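# Load a blank into the vise, tidy the rest

## Task

Put a single plain gray aluminum blank flat on the vise's two loose low bars, which must remain standing. Its long side must sit firmly against the fixed jaw (the end block without hoses) and its short end against the work stop (the short rod between the jaws). Every finished part goes flat in the black outfeed tray with its pocket facing up. Every other blank, aluminum or brass, must finish entirely on the infeed plate (the one with short pins): none stacked on another blank and none propped on a pin. Each blank must finish either in its starting orientation from the plate or flipped over.

## Robot and tools

ROBOT. Two 7-joint arms, left_arm and right_arm, each with a 140 mm two-finger gripper. left_arm's fingers can fold at a hinge: grip with the outer quarter of the pads, near the tips. A grip closer to the palm may hold loosely, tighten unexpectedly, or slip. Pressing the tips down onto a surface folds them unless the gripper is fully shut. right_arm's fingers are rigid. Base positions in the scene frame are left_arm (+0.008, +0.343, +0.030) m and right_arm (+0.048, -0.439, +0.030) m, each turned only slightly about z.

FRAMES. Scene frame: origin at table height midway between the arms, +z up, +x out over the table, left_arm on the +y side. Fixed cameras and the table use the scene frame. Each arm's end_effector_position (metres, the point between closed pads) and end_effector_quat_wxyz are in that arm's own base frame, and can be off by a few cm. The gripper's fingers point along its +z and close along its y. Cameras: cam_high (fixed), cam_left_wrist, cam_right_wrist, each 896x504.

JOINT ORDER, used in every row and every per-joint result list: elbow, waist, upper arm roll, shoulder, wrist pitch, forearm roll, wrist roll. Stated ranges (rad): elbow -3.077 to -0.117, waist -2.901 to 2.901, upper arm roll -2.901 to 2.901, shoulder -1.836 to 1.836, wrist pitch 0.440 to 4.622, forearm roll -2.876 to 2.876, wrist roll -3.051 to 3.051.

ROW LAYOUT. One row is a single flat list of 20 numbers in [-1, 1] covering both arms: left_arm's 7 joint values, its gripper position, force_limit, speed; then the same 10 for right_arm. The joint values are offsets, not poses: each counts from the Joint targets shown when the action (or move) begins, not from the previous row, so resending the same offset keeps moving the joint. Scale: 1.0 equals 1.632 rad for waist, shoulder, upper arm roll and elbow; 3.472 rad for forearm roll; 2.955 rad for wrist pitch; 4.439 rad for wrist roll. Send 0 to hold a joint. The gripper numbers are absolute commands: position +1 is open 140 mm, pads meet near -0.8, -1 closes until blocked. force_limit at speed -1 on a part up to 40 mm wide gives roughly 14 N (-1), 40 N (0), 58 N (+1); faster closing grips much harder. speed -1/0/+1 is about 30/140/250 mm/s. To leave a gripper unchanged, repeat its last three numbers (0 is a real command).

TOOLS.
- execute_actions(actions, cameras): actions is a list of actions; each action is a table of up to 15 rows, one per 1/30 s step, the last row held to fill 15 steps. An empty list just reports state. cameras picks images ([] none, null or ["all"] all).
- move(target, speed, blend, blocking, cameras): target is one 20-number row or a list of up to 15 rows; all offsets count from the same Joint targets. speed is the top rad/s of the joint with the farthest to go, 0.01 to 5.26, default 0.5. blend (rad) rounds corners in a list. Paths do not avoid obstacles. Result adds a move: line (done, off_target, moving, held, fault; limits=held if steps were withheld).
- wait(seconds 0 to 10), stop() to brake a running move, zoom_image(camera, region [x0,y0,x1,y1] pixels, at most 504x504), clear_fault(arm), read_manual(section), finished_scene(scene = current scene number; irreversible).

LIMITS. An action asking a joint more than 0.018 rad beyond its range is refused for both arms. Commanding within 0.05 rad of an end can still trip a position fault. Each step a joint target stays within a lead of its measured angle (0.322 rad big joints, 0.842 forearm roll, 0.865 wrist pitch, 1.81 wrist roll), and a target putting the gripper over 70 mm from where it is gets scaled back; large moves need several actions.

RESULTS. Joint positions, velocities, targets, torques, external torques, flange force (gripper axes), Tool commands, object_status and position_measured. object_status: 0 moving, 1 blocked while opening, 2 blocked while closing (a grip), 3 reached target or pads met. position_measured counts: 3 open, about 75 = 100 mm, 139 = 60 mm, 200 = 20 mm, 230 pads meet. To grip harder, raise force_limit and nudge position (-1 to -0.98); to soften, open and reclose slowly.

FAULTS AND CARE. Contact torque limits (N m): waist 35, shoulder 35, upper arm roll 32, elbow 30, the three wrist joints 12; net contact force 40 N per arm, held weight included. Exceeding these, a range end, or 10% over speed stops the arm until clear_fault; if a gripped object pins the arm, release first. Overheating (holding loads, stretched poses, pushing into things) brakes an arm for 30 to 60 s. Avoid dropping or releasing moving parts, slamming, hard pushes, squeezing a part still resting on something, the grippers pressing on each other, and anything leaving the table. Keep the vise bars upright. To end a push, command targets back past the measured positions. Loose objects may occasionally be nudged.

Each tool is called after "Emit:" as a command line: name --argument value for each argument, lists and objects as JSON in quotes; but a table of rows of numbers goes row by row, as --pt "numbers of a row", without its own name.

## Session

I'll start by reading the robot's state and looking at the scene.

Emit:
execute_actions --actions '[]'

Scene clock: 0.00 s.
left_arm: end_effector_position=(+0.1773, -0.2225, +0.2984) position_measured=3 object_status=3 end_effector_quat_wxyz=(-0.304, -0.357, +0.865, -0.182) | right_arm: end_effector_position=(+0.4602, +0.5841, +0.3235) position_measured=3 object_status=3 end_effector_quat_wxyz=(-0.361, +0.915, -0.176, -0.039)
Joint names: [elbow, waist, upper arm roll, shoulder, wrist pitch, forearm roll, wrist roll]
Joint positions: left_arm=[-2.711 -0.571 0.324 -0.837 1.675 -0.458 0.514] | right_arm=[-1.901 0.775 0.008 0.132 2.481 0.795 -0.941]
Joint velocities: within noise
Joint torques (N m): no reading
External joint torques (N m): no reading
Flange force (N): no reading
Joint targets: left_arm=[-2.711 -0.571 0.324 -0.837 1.675 -0.458 0.514] | right_arm=[-1.901 0.775 0.008 0.132 2.481 0.795 -0.941]
Tool commands: left_gripper/position=+1.0 left_gripper/force_limit=+1.0 left_gripper/speed=+1.0 right_gripper/position=+1.0 right_gripper/force_limit=+1.0 right_gripper/speed=+1.0

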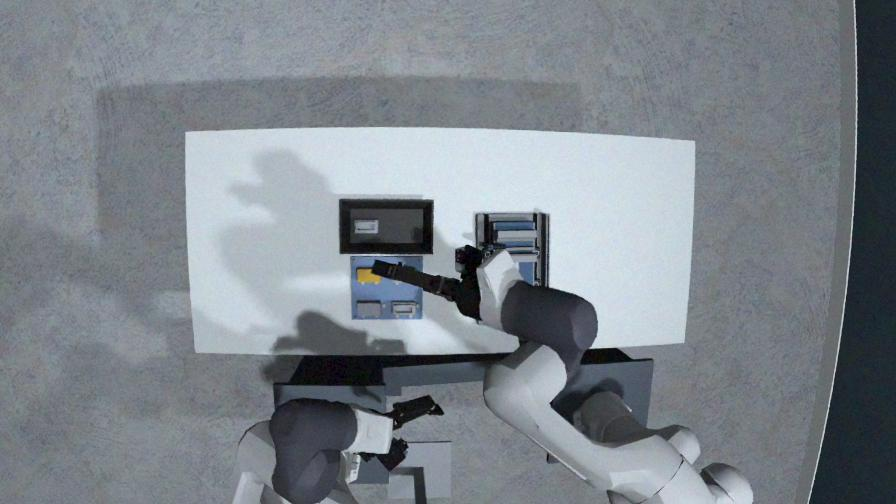

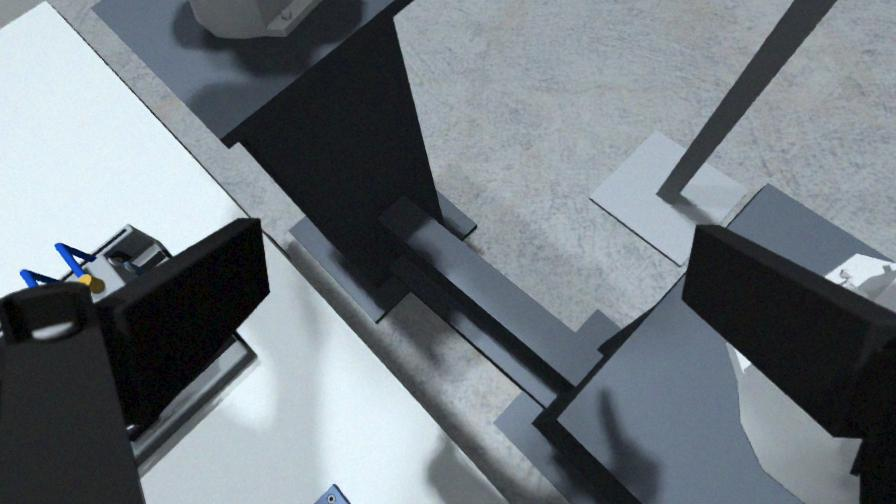

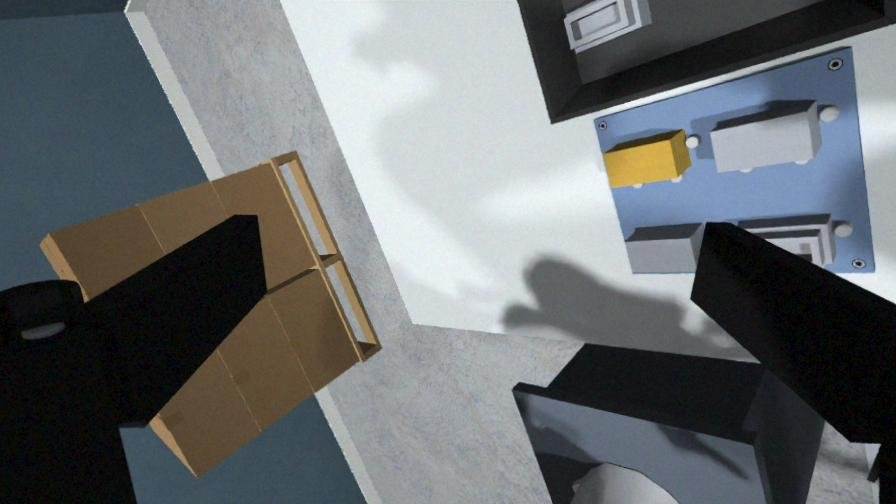

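Emit:
zoom_image --camera "cam_high" --region '[330, 190, 570, 330]'

Emit:
zoom_image --camera "cam_right_wrist" --region '[520, 0, 896, 290]'

Emit:
zoom_image --camera "cam_left_wrist" --region '[0, 200, 280, 480]'

Scaled by 2.100 (camera's finer frame: 1280x720).

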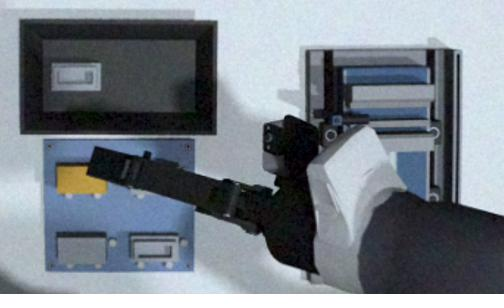

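Scaled by 1.340 (camera's finer frame: 1280x720).

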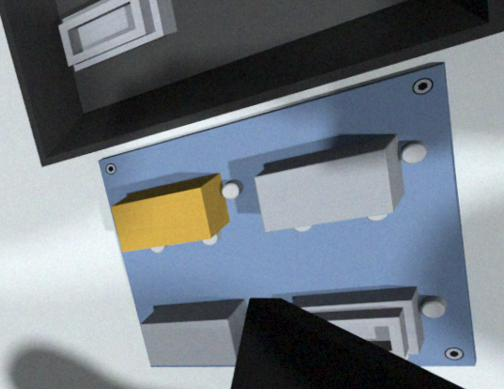

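Scaled by 1.800 (camera's finer frame: 1280x720).

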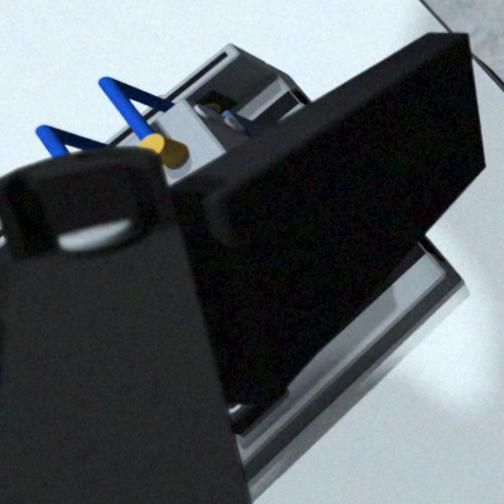

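Emit:
move --target '[0,0,0,0,0,0,0,1,1,1, 0.2892,-0.2071,-0.0049,0.1164,-0.2469,-0.2290,-0.0435,1,1,1]' --speed 0.7

Scene clock: 53.10 s.
left_arm: end_effector_position=(+0.1773, -0.2225, +0.2984) position_measured=3 object_status=3 end_effector_quat_wxyz=(-0.304, -0.357, +0.865, -0.182) | right_arm: end_effector_position=(+0.5986, +0.2783, +0.3016) position_measured=3 object_status=3 end_effector_quat_wxyz=(-0.002, +1.000, -0.004, +0.002)
Joint positions: left_arm=[-2.711 -0.571 0.324 -0.837 1.675 -0.458 0.514] | right_arm=[-1.43 0.436 -0.002 0.32 1.756 0.003 -1.129]
Joint velocities: left_arm=[within noise] | right_arm=[0.002 0.001 0 0 -0.001 0 -0.007]
Joint torques (N m): left_arm=[23.45 0.6 -3.86 -3.27 1.38 -0.69 -0.07] | right_arm=[26.71 -0.38 1.36 -42.3 2.4 0.44 -0.31]
External joint torques (N m): left_arm=[0.21 0.57 1 -0.29 0.11 0.16 -0.08] | right_arm=[1.74 -0.31 1.13 1.32 -0.27 -0.38 -0.31]
Flange force (N): left_arm=[-1.5 1.8 -1.7] | right_arm=[13.5 -6.2 -5.5]
Joint targets: left_arm=[-2.711 -0.571 0.324 -0.837 1.675 -0.458 0.514] | right_arm=[-1.429 0.437 0.000 0.322 1.751 0.000 -1.134]
move: done
cam_right_wrist: T_world_to_cam=[[0.00870557, -0.999891, -0.0118925, 0.286057], [-0.939358, -0.0122548, 0.342719, 0.4664], [-0.342828, 0.00818778, -0.939363, 0.621758], [0, 0, 0, 1]] pos_world=[0.648782, 0.286651, 0.427614]

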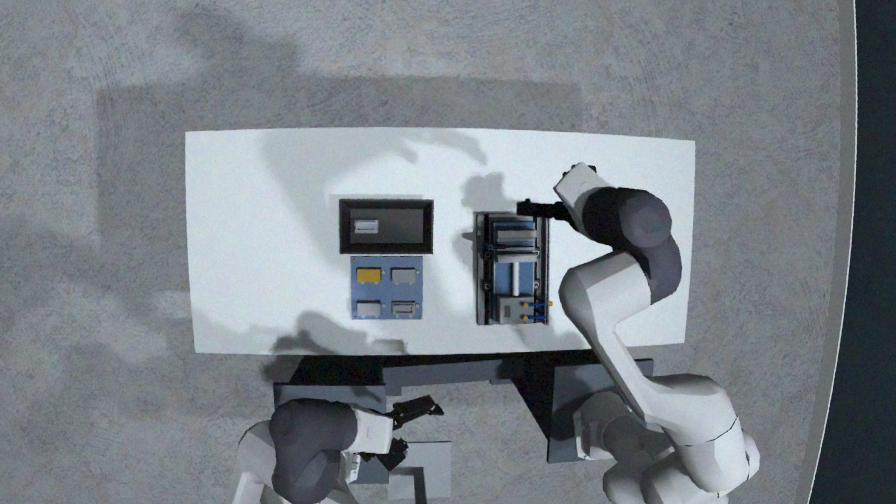

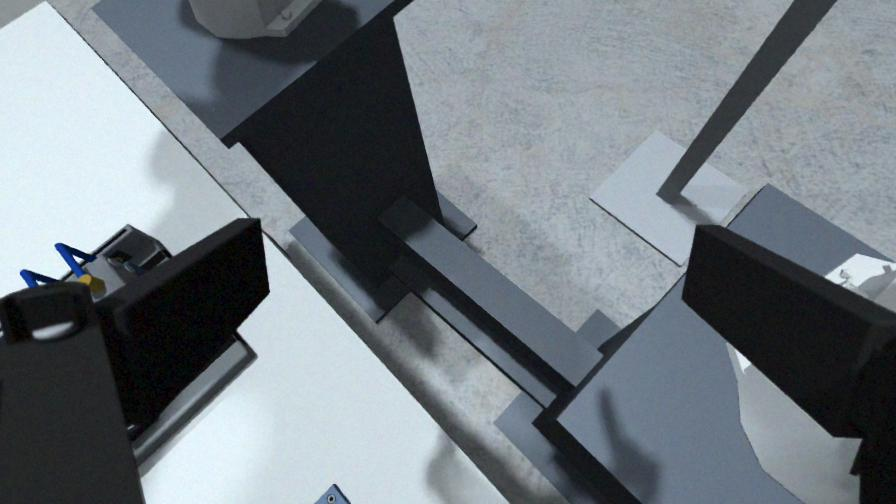

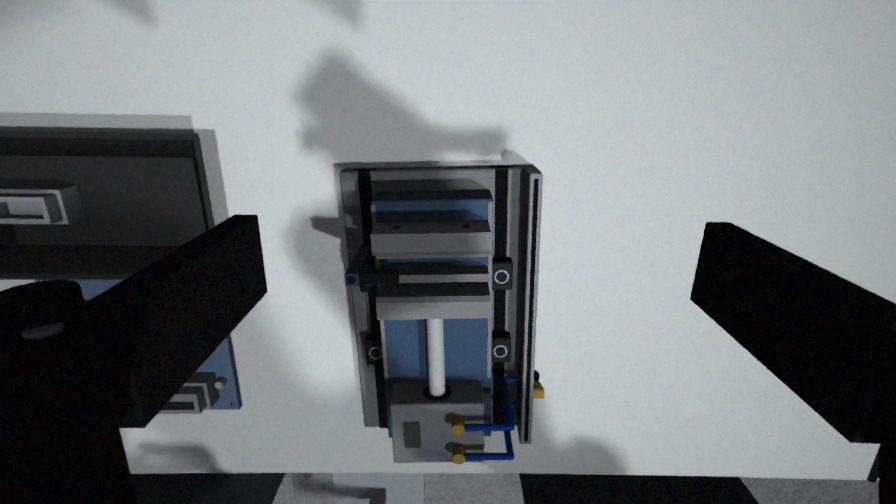

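Emit:
zoom_image --camera "cam_right_wrist" --region '[320, 150, 560, 480]'

Emit:
zoom_image --camera "cam_high" --region '[460, 200, 570, 330]'

Emit:
zoom_image --camera "cam_high" --region '[330, 190, 440, 325]'

Scaled by 1.527 (camera's finer frame: 1280x720).

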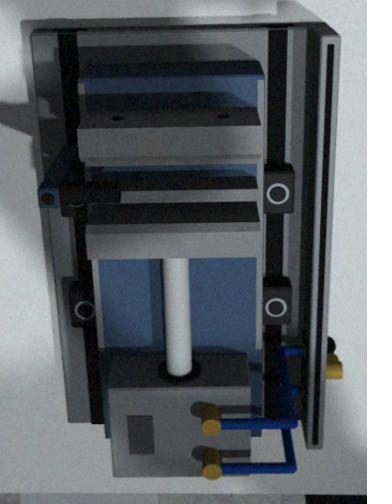

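Scaled by 3.877 (camera's finer frame: 1280x720).

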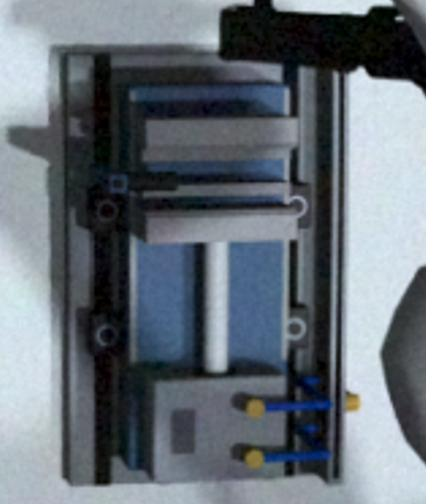

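Scaled by 3.733 (camera's finer frame: 1280x720).

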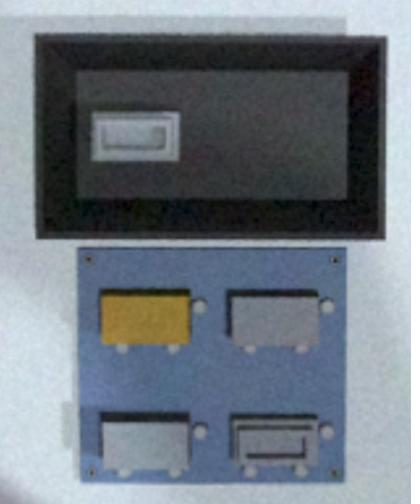

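Emit:
move --target '[0.1089,0.0803,-0.1985,0.2342,0.1365,0.1319,0.1389,1,1,1, -0.2813,0.0436,0,-0.0517,0.1268,0,0.0161,1,1,1]' --speed 0.7

Scene clock: 102.30 s.
left_arm: end_effector_position=(+0.3595, -0.1704, +0.2200) position_measured=3 object_status=3 end_effector_quat_wxyz=(-0.002, -0.003, +1.000, -0.001) | right_arm: end_effector_position=(+0.5351, +0.2969, +0.1700) position_measured=3 object_status=3 end_effector_quat_wxyz=(+0.000, +1.000, +0.000, -0.002)
Joint positions: left_arm=[-2.534 -0.441 0.001 -0.457 2.076 -0.004 1.126] | right_arm=[-1.886 0.506 -0.001 0.238 2.122 0.003 -1.066]
Joint velocities: left_arm=[-0.001 0.001 0.002 0 0 0 0.005] | right_arm=[within noise]
Joint torques (N m): left_arm=[24.43 0.93 0.06 -15.43 2.76 1.09 0.11] | right_arm=[25.15 -0.08 0.93 -39.88 2.85 0.41 0.03]
External joint torques (N m): left_arm=[0.38 1.03 0.61 0.52 0.3 0.42 0.11] | right_arm=[1.15 -0.1 0.7 0.05 0.21 -0.29 0.03]
Flange force (N): left_arm=[-3.7 0.9 0.7] | right_arm=[3.9 -2.6 -0.9]
Joint targets: left_arm=[-2.533 -0.440 0.000 -0.455 2.078 0.000 1.131] | right_arm=[-1.888 0.508 0.000 0.237 2.126 0.000 -1.062]
move: done
cam_left_wrist: T_world_to_cam=[[-0.00597285, 0.99998, -0.00189686, 0.179972], [0.942022, 0.00626306, 0.335493, -0.403386], [0.335498, 0.000216971, -0.942041, 0.229556], [0, 0, 0, 1]] pos_world=[0.304058, -0.177492, 0.351926]
cam_right_wrist: T_world_to_cam=[[0.0163185, -0.999834, -0.00806122, 0.298873], [-0.936687, -0.0181073, 0.349699, 0.451182], [-0.349787, 0.00184428, -0.936827, 0.481412], [0, 0, 0, 1]] pos_world=[0.586131, 0.306106, 0.295631]

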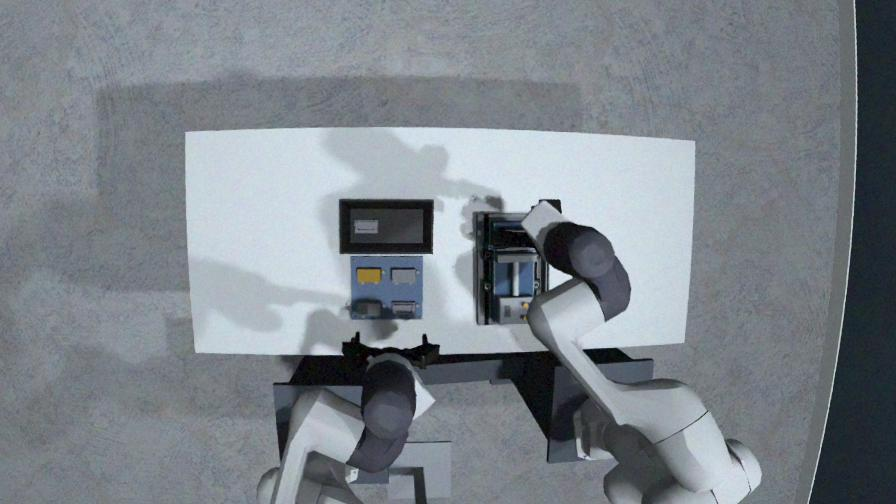

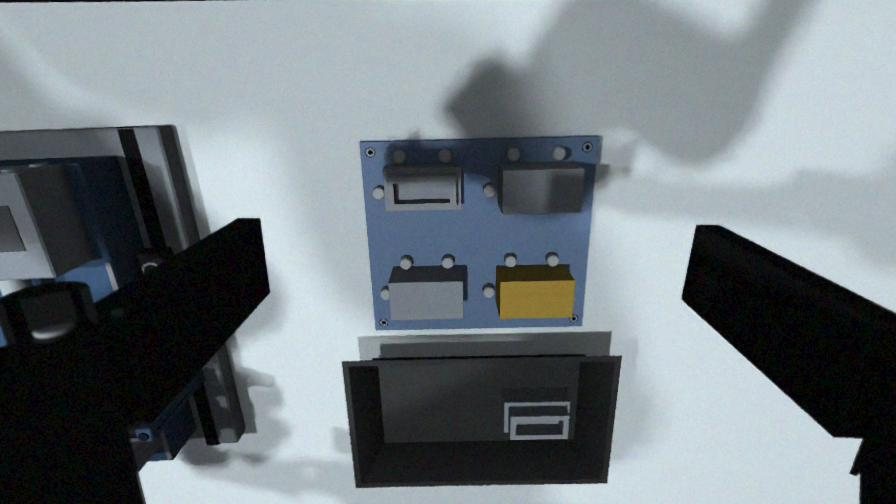

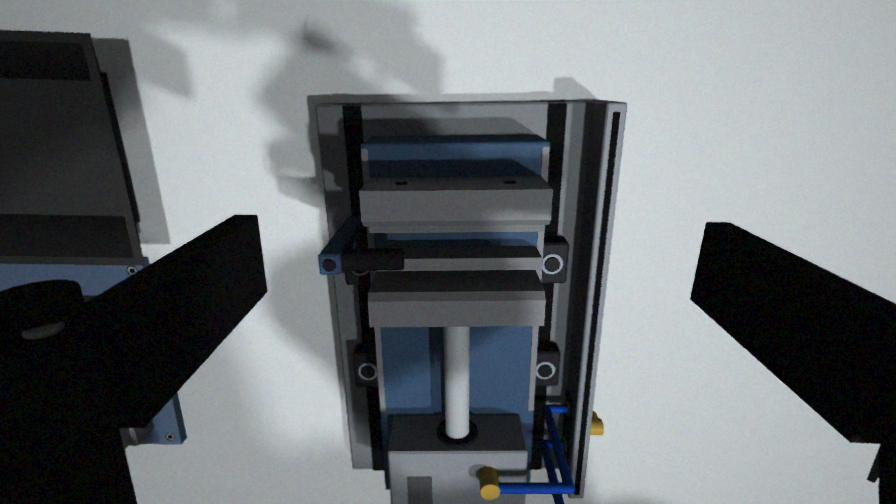

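Emit:
zoom_image --camera "cam_right_wrist" --region '[300, 90, 640, 390]'

Emit:
zoom_image --camera "cam_left_wrist" --region '[340, 120, 630, 340]'

Emit:
zoom_image --camera "cam_left_wrist" --region '[330, 320, 640, 500]'

Scaled by 1.482 (camera's finer frame: 1280x720).

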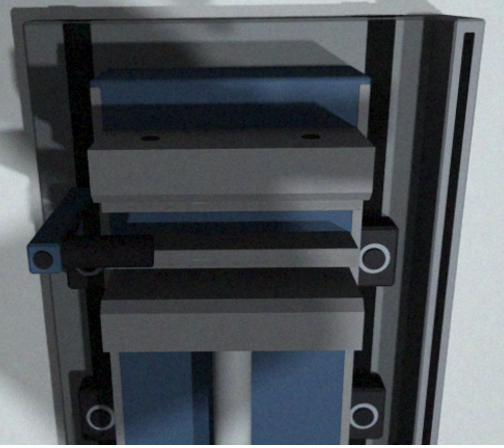

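Scaled by 1.738 (camera's finer frame: 1280x720).

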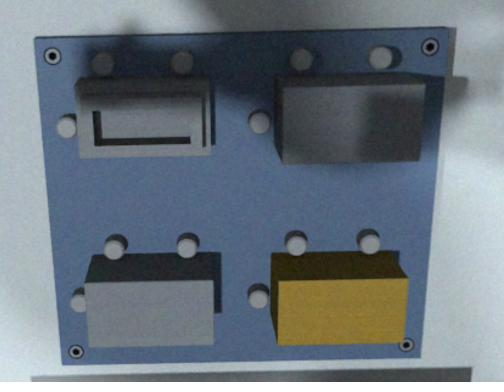

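Scaled by 1.626 (camera's finer frame: 1280x720).

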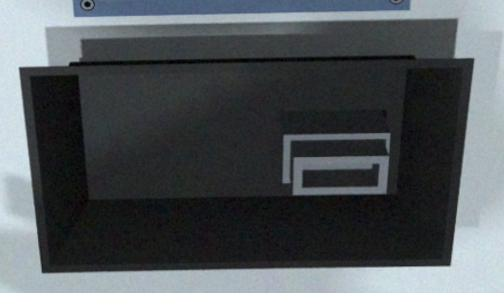

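Emit:
zoom_image --camera "cam_right_wrist" --region '[310, 170, 450, 290]'

Emit:
zoom_image --camera "cam_right_wrist" --region '[440, 170, 580, 290]'

Scaled by 3.600 (camera's finer frame: 1280x720).

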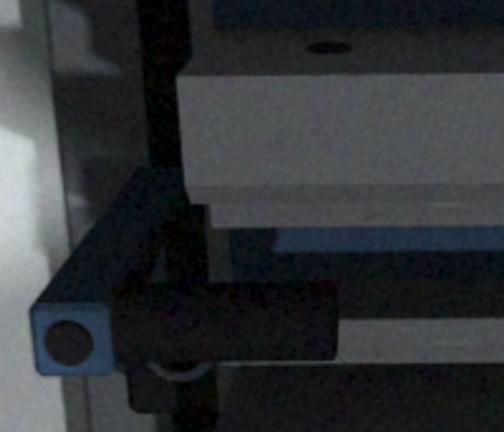

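Scaled by 3.600 (camera's finer frame: 1280x720).

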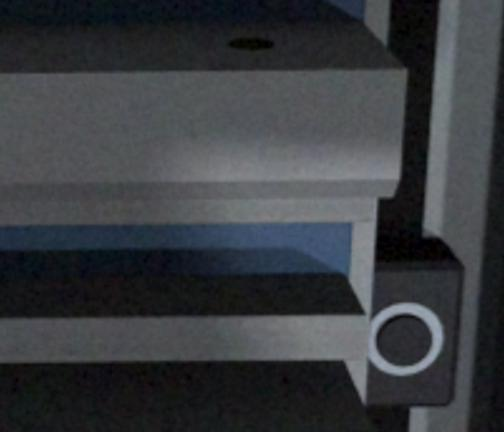

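Emit:
zoom_image --camera "cam_left_wrist" --region '[360, 135, 480, 225]'

Emit:
zoom_image --camera "cam_left_wrist" --region '[365, 235, 485, 335]'

Emit:
zoom_image --camera "cam_left_wrist" --region '[490, 380, 590, 450]'

Scaled by 4.200 (camera's finer frame: 1280x720).

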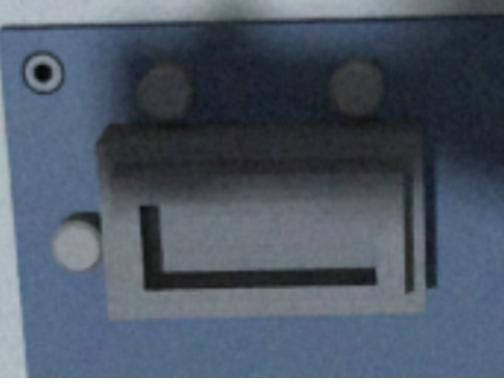

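Scaled by 4.200 (camera's finer frame: 1280x720).

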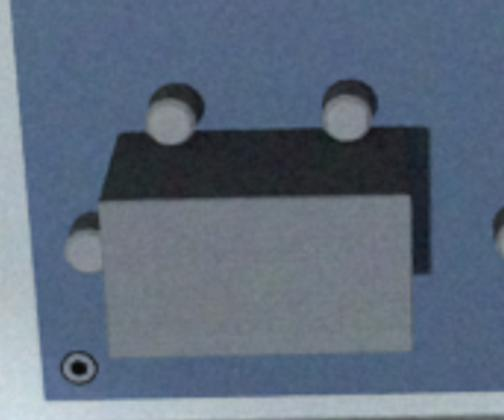

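Scaled by 5.040 (camera's finer frame: 1280x720).

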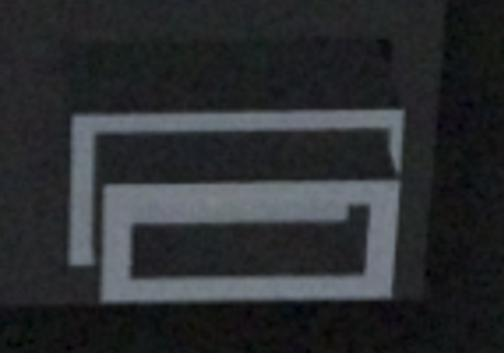

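Emit:
move --target '[-0.0446,-0.0202,0,0.1767,0.1222,0,0.3397,-0.08,-1,0, -0.0791,0.0206,0,-0.0567,0.0120,0,-0.3523,1,1,1]' --speed 0.8

Scene clock: 253.97 s.
left_arm: end_effector_position=(+0.3815, -0.1945, +0.1008) position_measured=139 object_status=3 end_effector_quat_wxyz=(+0.001, +0.693, +0.721, -0.001) | right_arm: end_effector_position=(+0.4969, +0.2977, +0.1695) position_measured=3 object_status=3 end_effector_quat_wxyz=(-0.001, +0.701, +0.713, -0.002)
Joint positions: left_arm=[-2.605 -0.471 0.001 -0.168 2.437 -0.004 2.634] | right_arm=[-2.015 0.54 -0.001 0.146 2.157 0.003 -2.621]
Joint velocities: left_arm=[-0.001 0 0.002 0.001 0.001 0 0.005] | right_arm=[-0.002 0.002 0.001 0 0.001 0.001 -0.006]
Joint torques (N m): left_arm=[20.66 0.13 0.32 -22.27 2.79 0.91 0.28] | right_arm=[24.82 0.07 0.89 -36.59 2.76 0.52 -0.23]
External joint torques (N m): left_arm=[-0.11 0.24 0.62 0.5 0.33 0.31 0.28] | right_arm=[1.13 0.17 0.82 0.18 0.21 -0.27 -0.23]
Flange force (N): left_arm=[1.1 1.7 2.2] | right_arm=[2.7 3.8 -0.7]
Joint targets: left_arm=[-2.606 -0.473 0.000 -0.167 2.439 0.000 2.639] | right_arm=[-2.017 0.541 0.000 0.145 2.162 0.000 -2.626]
move: done
cam_left_wrist: T_world_to_cam=[[0.999222, 0.039426, 0.0000664459, -0.366602], [0.0370419, -0.939374, 0.340887, -0.223046], [0.0135022, -0.34062, -0.940104, 0.16632], [0, 0, 0, 1]] pos_world=[0.372334, -0.138418, 0.232416]
cam_right_wrist: T_world_to_cam=[[0.999334, 0.0344956, -0.0119109, -0.495283], [0.0364855, -0.937304, 0.346599, 0.206286], [0.000792045, -0.346803, -0.937938, 0.397384], [0, 0, 0, 1]] pos_world=[0.487112, 0.348251, 0.295324]

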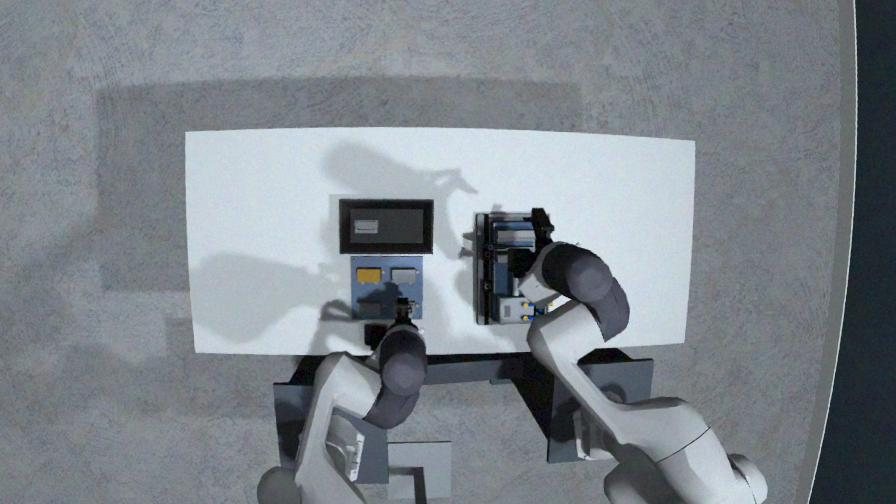

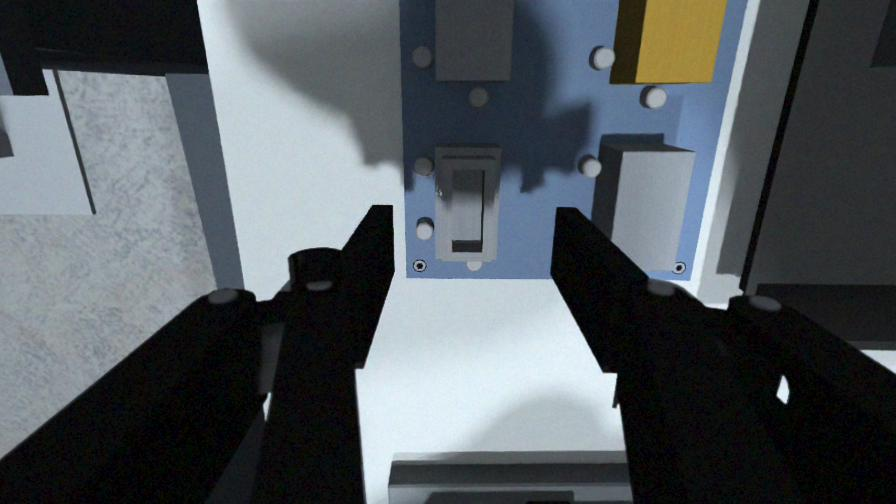

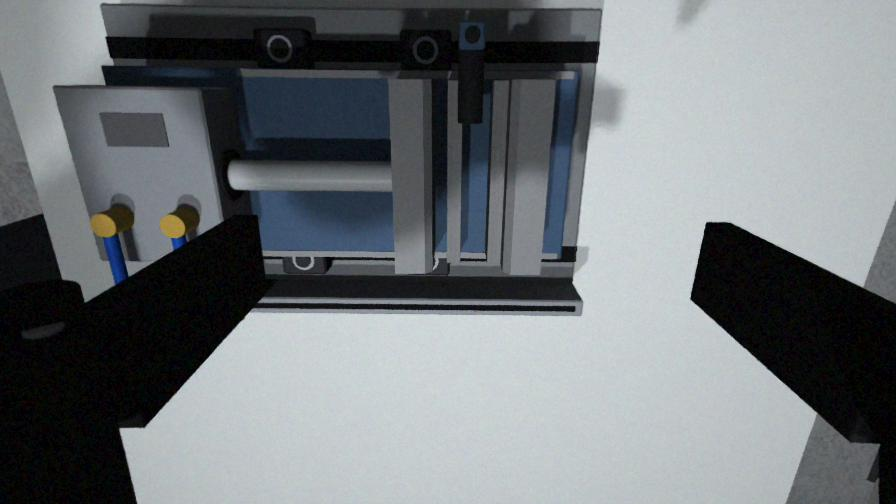

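Emit:
zoom_image --camera "cam_right_wrist" --region '[370, 10, 610, 330]'

Emit:
zoom_image --camera "cam_right_wrist" --region '[420, 60, 600, 160]'

Emit:
zoom_image --camera "cam_right_wrist" --region '[380, 200, 590, 320]'

Emit:
zoom_image --camera "cam_left_wrist" --region '[380, 130, 600, 290]'

Scaled by 1.575 (camera's finer frame: 1280x720).

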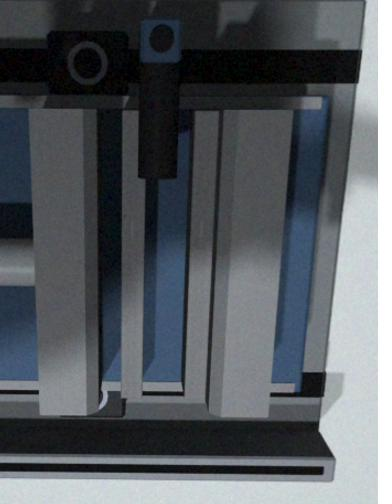

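Scaled by 2.800 (camera's finer frame: 1280x720).

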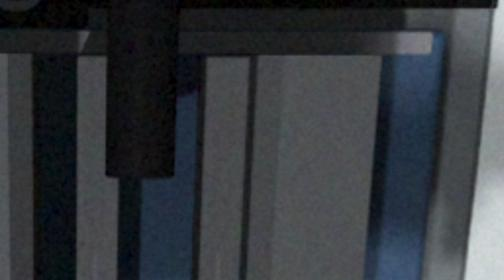

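Scaled by 2.400 (camera's finer frame: 1280x720).

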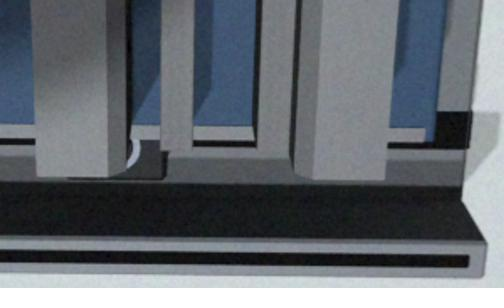

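Scaled by 2.291 (camera's finer frame: 1280x720).

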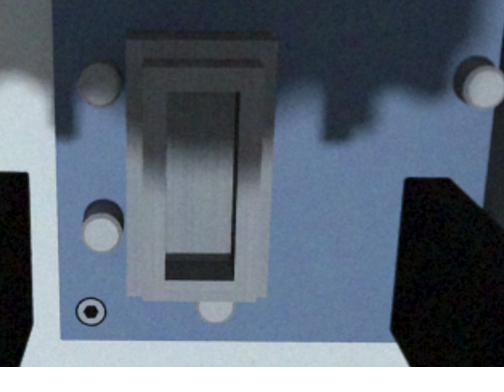

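Emit:
move --target '[-0.0783,0.1251,0,0.0047,0.0459,0,0.0459,-1,-1,0, 0.03355,-0.0134,0,0.0722,0.0213,0,-0.0051,-1,-1,0]' --speed 0.5

Scene clock: 336.70 s.
left_arm: end_effector_position=(+0.3811, -0.1055, +0.0604) position_measured=233 object_status=3 end_effector_quat_wxyz=(+0.000, +0.694, +0.720, -0.001) | right_arm: end_effector_position=(+0.5226, +0.2999, +0.1292) position_measured=233 object_status=3 end_effector_quat_wxyz=(-0.002, +0.699, +0.715, -0.002)
Joint positions: left_arm=[-2.732 -0.27 0.001 -0.159 2.573 -0.004 2.838] | right_arm=[-1.964 0.521 -0.001 0.262 2.22 0.003 -2.646]
Joint velocities: left_arm=[0 0 -0.001 -0.001 0 0 0.004] | right_arm=[within noise]
Joint torques (N m): left_arm=[18.68 0.92 0.37 -21.2 2.8 0.77 0.14] | right_arm=[24.93 -0.75 1.09 -39.35 2.76 0.5 -0.25]
External joint torques (N m): left_arm=[-0.26 0.98 0.61 0.08 0.32 0.26 0.14] | right_arm=[1.7 -0.73 0.83 0.68 0.21 -0.26 -0.25]
Flange force (N): left_arm=[2.5 0.1 1.4] | right_arm=[3.4 7.8 -0.2]
Joint targets: left_arm=[-2.734 -0.268 0.000 -0.159 2.575 0.000 2.843] | right_arm=[-1.962 0.520 0.000 0.262 2.225 0.000 -2.649]
move: done
cam_left_wrist: T_world_to_cam=[[0.999314, 0.0370453, -0.0000133687, -0.369947], [0.034838, -0.939649, 0.340361, -0.124848], [0.0125962, -0.340128, -0.940295, 0.159023], [0, 0, 0, 1]] pos_world=[0.372039, -0.0495208, 0.192017]
cam_right_wrist: T_world_to_cam=[[0.999117, 0.0398584, -0.0132548, -0.522956], [0.0419801, -0.936758, 0.34745, 0.218238], [0.00143223, -0.3477, -0.937605, 0.360264], [0, 0, 0, 1]] pos_world=[0.512816, 0.350544, 0.255026]

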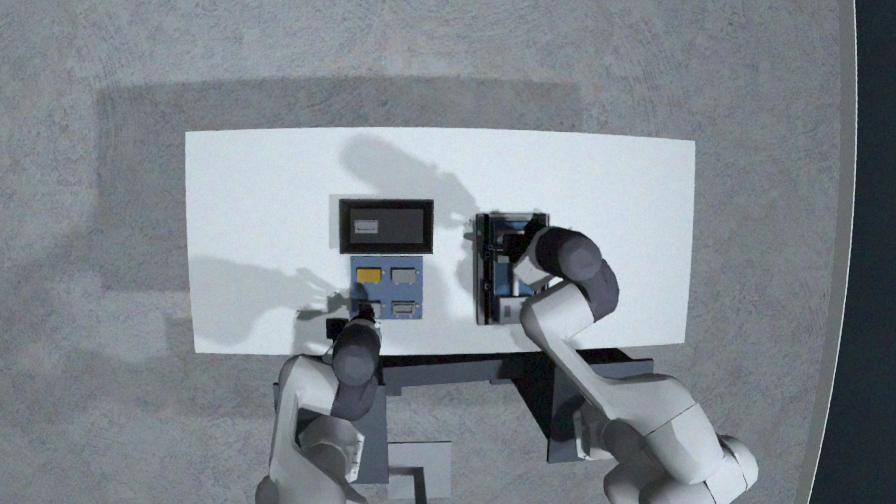

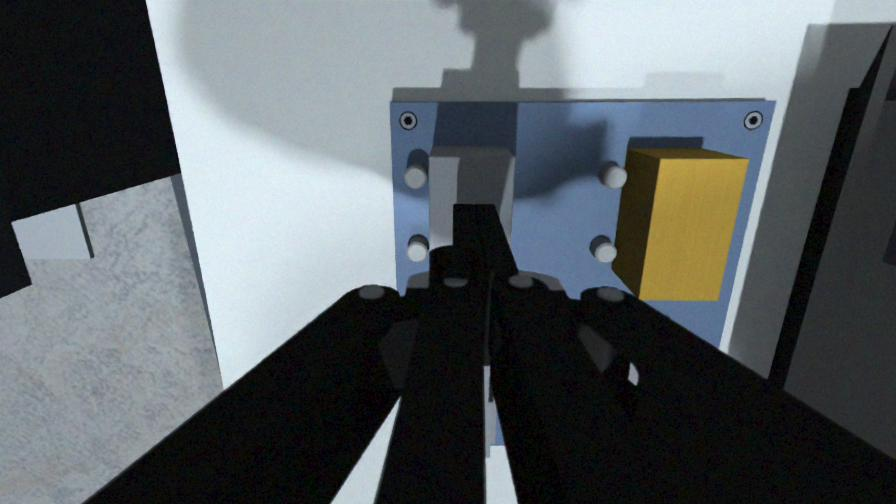

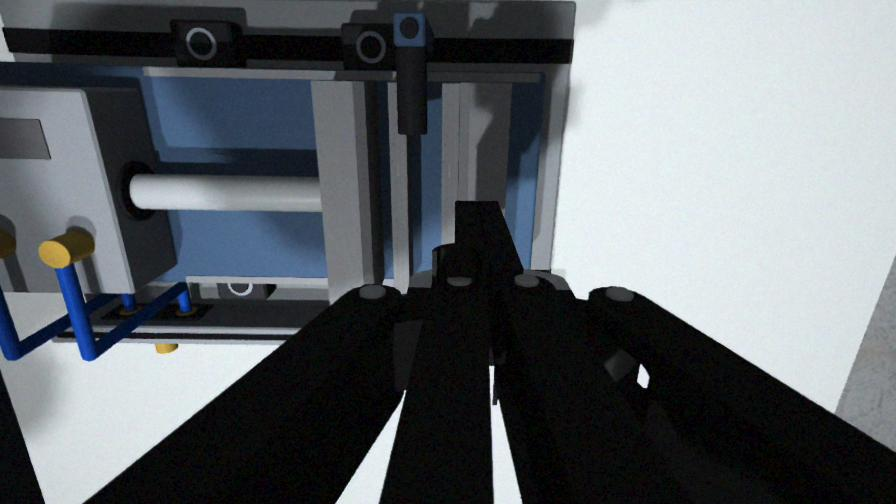

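Emit:
move --target '[-0.00357,0,0,0.02681,0.01678,0,0,-1,-1,0, -0.01085,0,0,0.01874,0.01635,0,0,-1,-1,0]' --speed 0.1 --cameras '[]'

Scene clock: 347.30 s.
left_arm: end_effector_position=(+0.3830, -0.1059, +0.0480) position_measured=233 object_status=3 end_effector_quat_wxyz=(+0.003, +0.694, +0.720, +0.000) | right_arm: end_effector_position=(+0.5238, +0.3006, +0.1087) position_measured=233 object_status=3 end_effector_quat_wxyz=(-0.001, +0.699, +0.715, -0.001)
Joint positions: left_arm=[-2.737 -0.27 0.001 -0.122 2.62 -0.004 2.84] | right_arm=[-1.979 0.521 -0.001 0.292 2.268 0.003 -2.646]
Joint velocities: left_arm=[within noise] | right_arm=[0 0.001 0.001 -0.001 0.003 0.001 0.001]
Joint torques (N m): left_arm=[16.88 0.83 0.36 -18.5 3.08 0.74 0.1] | right_arm=[23.96 -0.78 1.04 -39.8 2.75 0.48 -0.16]
External joint torques (N m): left_arm=[-1.39 0.88 0.56 3.46 0.61 0.27 0.1] | right_arm=[1.21 -0.75 0.77 0.65 0.21 -0.24 -0.16]
Flange force (N): left_arm=[0.7 5.1 12.7] | right_arm=[2.5 5.9 0.5]
Joint targets: left_arm=[-2.739 -0.268 0.000 -0.115 2.625 0.000 2.843] | right_arm=[-1.980 0.520 0.000 0.293 2.273 0.000 -2.649]
move: done

Emit:
move --pt "0.01477 0 0 -0.07604 -0.0503 0 0 -1 -1 0 -0.00296 0 0 0.00511 0.00446 0 0 -1 -1 0" --pt "0.08221 -0.12757 0 -0.01313 -0.05283 0 -0.04681 -0.08 -1 0 -0.00296 0 0 0.00511 0.00446 0 0 -1 -1 0" --speed '[0.15,0.5]' --cameras '["cam_left_wrist"]'

Scene clock: 378.37 s.
left_arm: end_effector_position=(+0.3825, -0.1981, +0.0902) position_measured=139 object_status=0 end_effector_quat_wxyz=(+0.001, +0.697, +0.717, -0.001) | right_arm: end_effector_position=(+0.5242, +0.3007, +0.1033) position_measured=233 object_status=3 end_effector_quat_wxyz=(-0.001, +0.699, +0.715, +0.000)
Joint positions: left_arm=[-2.607 -0.475 -0.002 -0.138 2.471 -0.003 2.639] | right_arm=[-1.983 0.521 -0.001 0.3 2.282 0.003 -2.646]
Joint torques (N m): left_arm=[20.74 0.13 0.89 -22.89 2.42 0.84 -0.17] | right_arm=[23.74 -0.71 1.05 -39.53 2.71 0.48 -0.18]
External joint torques (N m): left_arm=[0.41 0.23 1.14 0.46 -0.03 0.26 -0.17] | right_arm=[1.1 -0.75 0.7 1.04 0.16 -0.24 -0.18]
Flange force (N): left_arm=[0.0 3.0 0.7] | right_arm=[2.7 6.5 1.1]
Joint targets: left_arm=[-2.605 -0.477 0.000 -0.137 2.469 0.000 2.635] | right_arm=[-1.985 0.520 0.000 0.301 2.286 0.000 -2.649]
move: done
cam_left_wrist: T_world_to_cam=[[0.999604, 0.0280738, 0.00190892, -0.370056], [0.0257385, -0.939651, 0.341164, -0.218667], [0.0113715, -0.34098, -0.940002, 0.155861], [0, 0, 0, 1]] pos_world=[0.373765, -0.141937, 0.221818]

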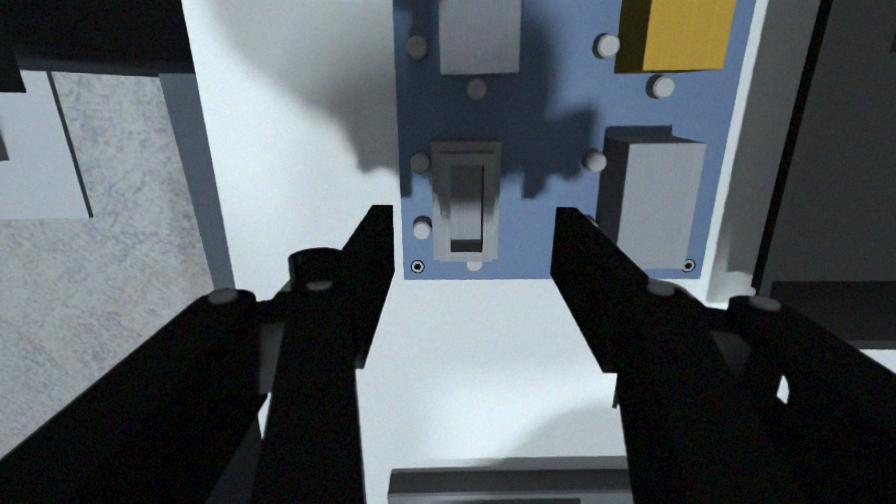

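Emit:
move --pt "-0.01488 0 0 0.0829 0.0540 0 0 -0.08 -1 0 -0.00247 0 0 0.00426 0.00372 0 0 -1 -1 0" --pt "-0.01488 0 0 0.0829 0.0540 0 0 -1 -1 -1 -0.00247 0 0 0.00426 0.00372 0 0 -1 -1 0" --speed '[0.1,0.1]' --cameras '["cam_left_wrist"]'

Scene clock: 387.07 s.
left_arm: end_effector_position=(+0.3827, -0.1980, +0.0374) position_measured=192 object_status=2 end_effector_quat_wxyz=(+0.000, +0.697, +0.718, -0.001) | right_arm: end_effector_position=(+0.5240, +0.3006, +0.0983) position_measured=233 object_status=3 end_effector_quat_wxyz=(-0.001, +0.699, +0.715, +0.000)
Joint positions: left_arm=[-2.629 -0.475 -0.002 -0.003 2.626 -0.003 2.638] | right_arm=[-1.987 0.521 -0.001 0.307 2.293 0.003 -2.646]
Joint torques (N m): left_arm=[17.18 0.13 0.96 -23.98 2.76 0.71 -0.16] | right_arm=[23.67 -0.61 1.01 -39.67 2.73 0.47 -0.21]
External joint torques (N m): left_arm=[-0.98 0.21 1.04 1.91 0.29 0.25 -0.16] | right_arm=[1.12 -0.59 0.71 1.05 0.18 -0.24 -0.21]
Flange force (N): left_arm=[0.3 1.7 6.3] | right_arm=[2.8 6.5 1.2]
Joint targets: left_arm=[-2.629 -0.477 0.000 -0.001 2.628 0.000 2.635] | right_arm=[-1.989 0.520 0.000 0.308 2.297 0.000 -2.649]
move: done
cam_left_wrist: T_world_to_cam=[[0.999582, 0.0288915, 0.000370699, -0.369862], [0.0270431, -0.939994, 0.340118, -0.201112], [0.010175, -0.339966, -0.940383, 0.106849], [0, 0, 0, 1]] pos_world=[0.374059, -0.142033, 0.169018]

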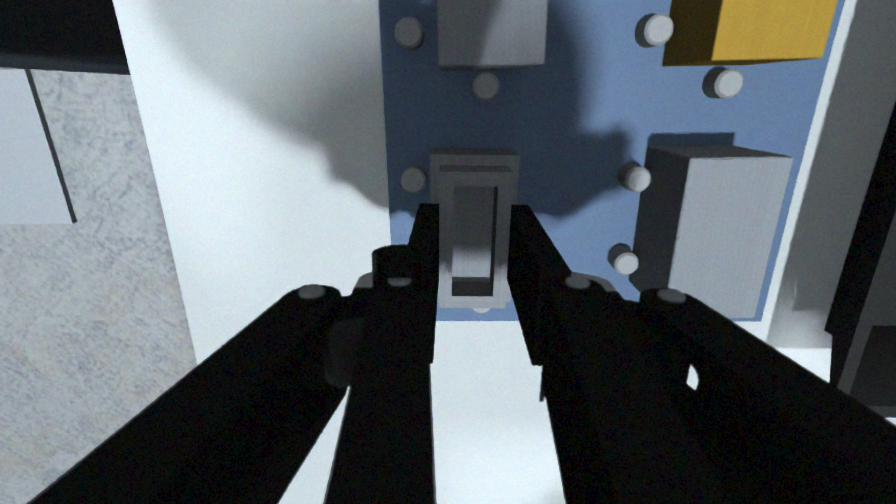

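Emit:
move --pt "0.02453 0 0 -0.10993 -0.07426 0 0 -1 -1 -1 -0.001 0 0 0.00353 0.0025 0 0 -1 -1 0" --pt "0.45781 0.10882 0 0.21797 -0.13245 0 0.0400 -1 -1 -1 -0.001 0 0 0.00353 0.0025 0 0 -1 -1 0" --speed '[0.15,0.5]' --cameras '["cam_left_wrist","cam_high"]'

Scene clock: 405.73 s.
left_arm: end_effector_position=(+0.5990, -0.1861, +0.1090) position_measured=192 object_status=2 end_effector_quat_wxyz=(+0.000, +0.694, +0.720, -0.001) | right_arm: end_effector_position=(+0.5240, +0.3006, +0.0980) position_measured=233 object_status=3 end_effector_quat_wxyz=(-0.001, +0.699, +0.715, +0.000)
Joint positions: left_arm=[-1.885 -0.3 0 0.354 2.238 -0.003 2.808] | right_arm=[-1.988 0.521 -0.001 0.307 2.294 0.003 -2.647]
Joint velocities: left_arm=[0.002 0.001 -0.001 0 0 0 0.006] | right_arm=[within noise]
Joint torques (N m): left_arm=[23.95 0.44 0.99 -42.48 2.52 0.96 0.13] | right_arm=[22.67 -0.63 1.05 -36.02 3.63 0.49 -0.19]
External joint torques (N m): left_arm=[1.08 0.62 0.77 -0.19 0.05 0.23 0.13] | right_arm=[0.05 -0.67 0.69 4.8 1.07 -0.23 -0.19]
Flange force (N): left_arm=[-0.1 4.2 -1.0] | right_arm=[4.9 10.5 9.5]
Joint targets: left_arm=[-1.882 -0.299 0.000 0.354 2.237 0.000 2.813] | right_arm=[-1.990 0.520 0.000 0.314 2.304 0.000 -2.649]
move: off_target (right_arm); right_arm: the wrist pitch is farthest, 0.011 rad from its target
cam_left_wrist: T_world_to_cam=[[0.999384, 0.0350996, -0.000714143, -0.585039], [0.0332412, -0.939536, 0.340833, -0.223884], [0.0112922, -0.340647, -0.940123, 0.175217], [0, 0, 0, 1]] pos_world=[0.590142, -0.130125, 0.240614]
Images, in order (width x height): cam_high 896x504, cam_left_wrist 896x504.

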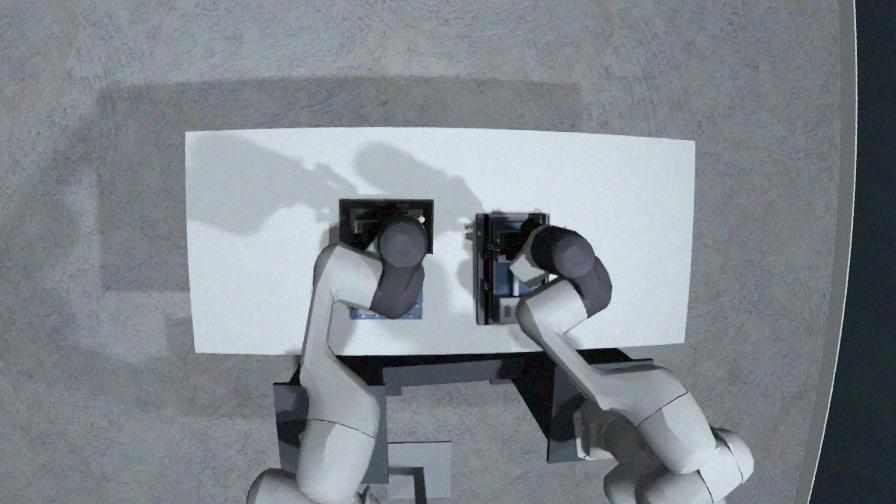

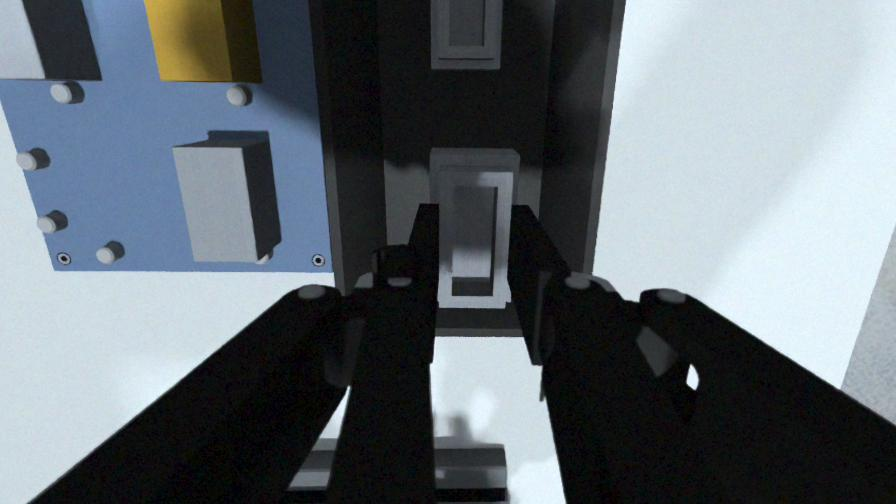

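Emit:
move --target '[-0.0200,0,0,0.06445,0.04664,0,0,-1,-1,-1, 0.01728,0,0,-0.03164,-0.02703,0,0,-1,-1,0]' --speed 0.12 --cameras '["cam_left_wrist"]'

Scene clock: 421.40 s.
left_arm: end_effector_position=(+0.5986, -0.1859, +0.0416) position_measured=192 object_status=2 end_effector_quat_wxyz=(-0.001, +0.695, +0.719, -0.002) | right_arm: end_effector_position=(+0.5250, +0.3012, +0.1295) position_measured=233 object_status=3 end_effector_quat_wxyz=(-0.001, +0.699, +0.715, +0.001)
Joint positions: left_arm=[-1.915 -0.3 0 0.459 2.371 -0.003 2.81] | right_arm=[-1.963 0.521 -0.001 0.263 2.229 0.003 -2.647]
Joint velocities: left_arm=[0.001 0 0.002 0.001 0.004 0 0] | right_arm=[within noise]
Joint torques (N m): left_arm=[21.97 0.38 1.01 -44.07 2.91 0.87 0.09] | right_arm=[24.82 -0.67 1.03 -39.62 2.25 0.53 -0.22]
External joint torques (N m): left_arm=[0.65 0.45 0.59 -0.5 0.48 0.23 0.09] | right_arm=[1.66 -0.74 0.69 0.34 -0.31 -0.23 -0.21]
Flange force (N): left_arm=[0.6 0.9 -0.1] | right_arm=[3.2 7.4 -1.7]
Joint targets: left_arm=[-1.915 -0.299 0.000 0.460 2.375 0.000 2.813] | right_arm=[-1.962 0.520 0.000 0.262 2.225 0.000 -2.649]
move: done
cam_left_wrist: T_world_to_cam=[[0.99943, 0.0335872, -0.00342198, -0.584943], [0.0327524, -0.939985, 0.339641, -0.200417], [0.00819098, -0.339559, -0.940549, 0.114024], [0, 0, 0, 1]] pos_world=[0.590239, -0.130025, 0.173313]

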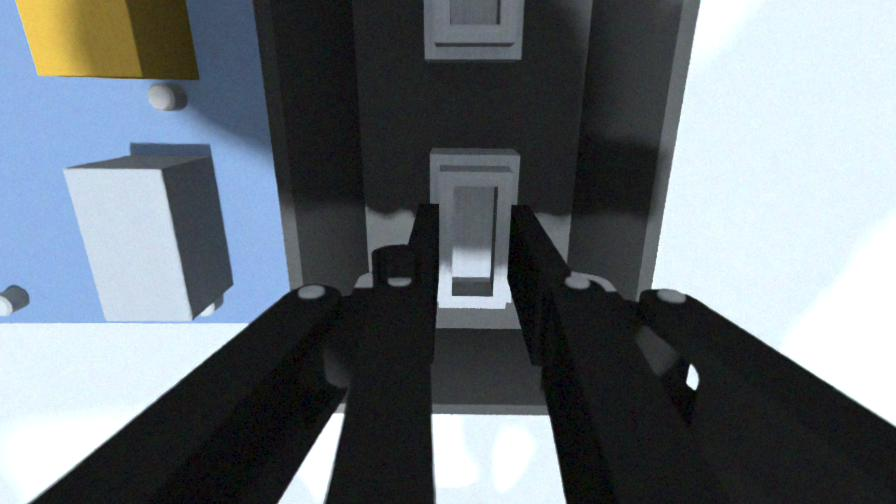

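Emit:
move --target '[-0.00123,0,0,0.01175,0.00717,0,0,-1,-1,-1, 0,0,0,0,0,0,0,-1,-1,0]' --speed 0.05 --cameras '[]'

Scene clock: 426.17 s.
left_arm: end_effector_position=(+0.6031, -0.1873, +0.0406) position_measured=192 object_status=2 end_effector_quat_wxyz=(+0.005, +0.695, +0.719, +0.001) | right_arm: end_effector_position=(+0.5249, +0.3012, +0.1295) position_measured=233 object_status=3 end_effector_quat_wxyz=(-0.001, +0.699, +0.715, +0.001)
Joint positions: left_arm=[-1.913 -0.3 0 0.464 2.387 -0.003 2.81] | right_arm=[-1.963 0.521 -0.001 0.263 2.228 0.003 -2.647]
Joint velocities: left_arm=[-0.002 0 0 0.001 0.005 -0.001 0.001] | right_arm=[within noise]
Joint torques (N m): left_arm=[18.66 0.37 0.65 -34.74 3.62 0.87 0.1] | right_arm=[24.74 -0.66 1.02 -39.68 2.31 0.53 -0.2]
External joint torques (N m): left_arm=[-2.92 0.62 0.39 9.37 1.11 0.23 0.1] | right_arm=[1.59 -0.64 0.77 0.21 -0.24 -0.22 -0.2]
Flange force (N): left_arm=[-2.1 9.3 19.0] | right_arm=[3.0 6.7 -1.7]
Joint targets: left_arm=[-1.917 -0.299 0.000 0.479 2.396 0.000 2.813] | right_arm=[-1.962 0.520 0.000 0.262 2.225 0.000 -2.649]
move: off_target (left_arm); left_arm: the shoulder is farthest, 0.015 rad from its target


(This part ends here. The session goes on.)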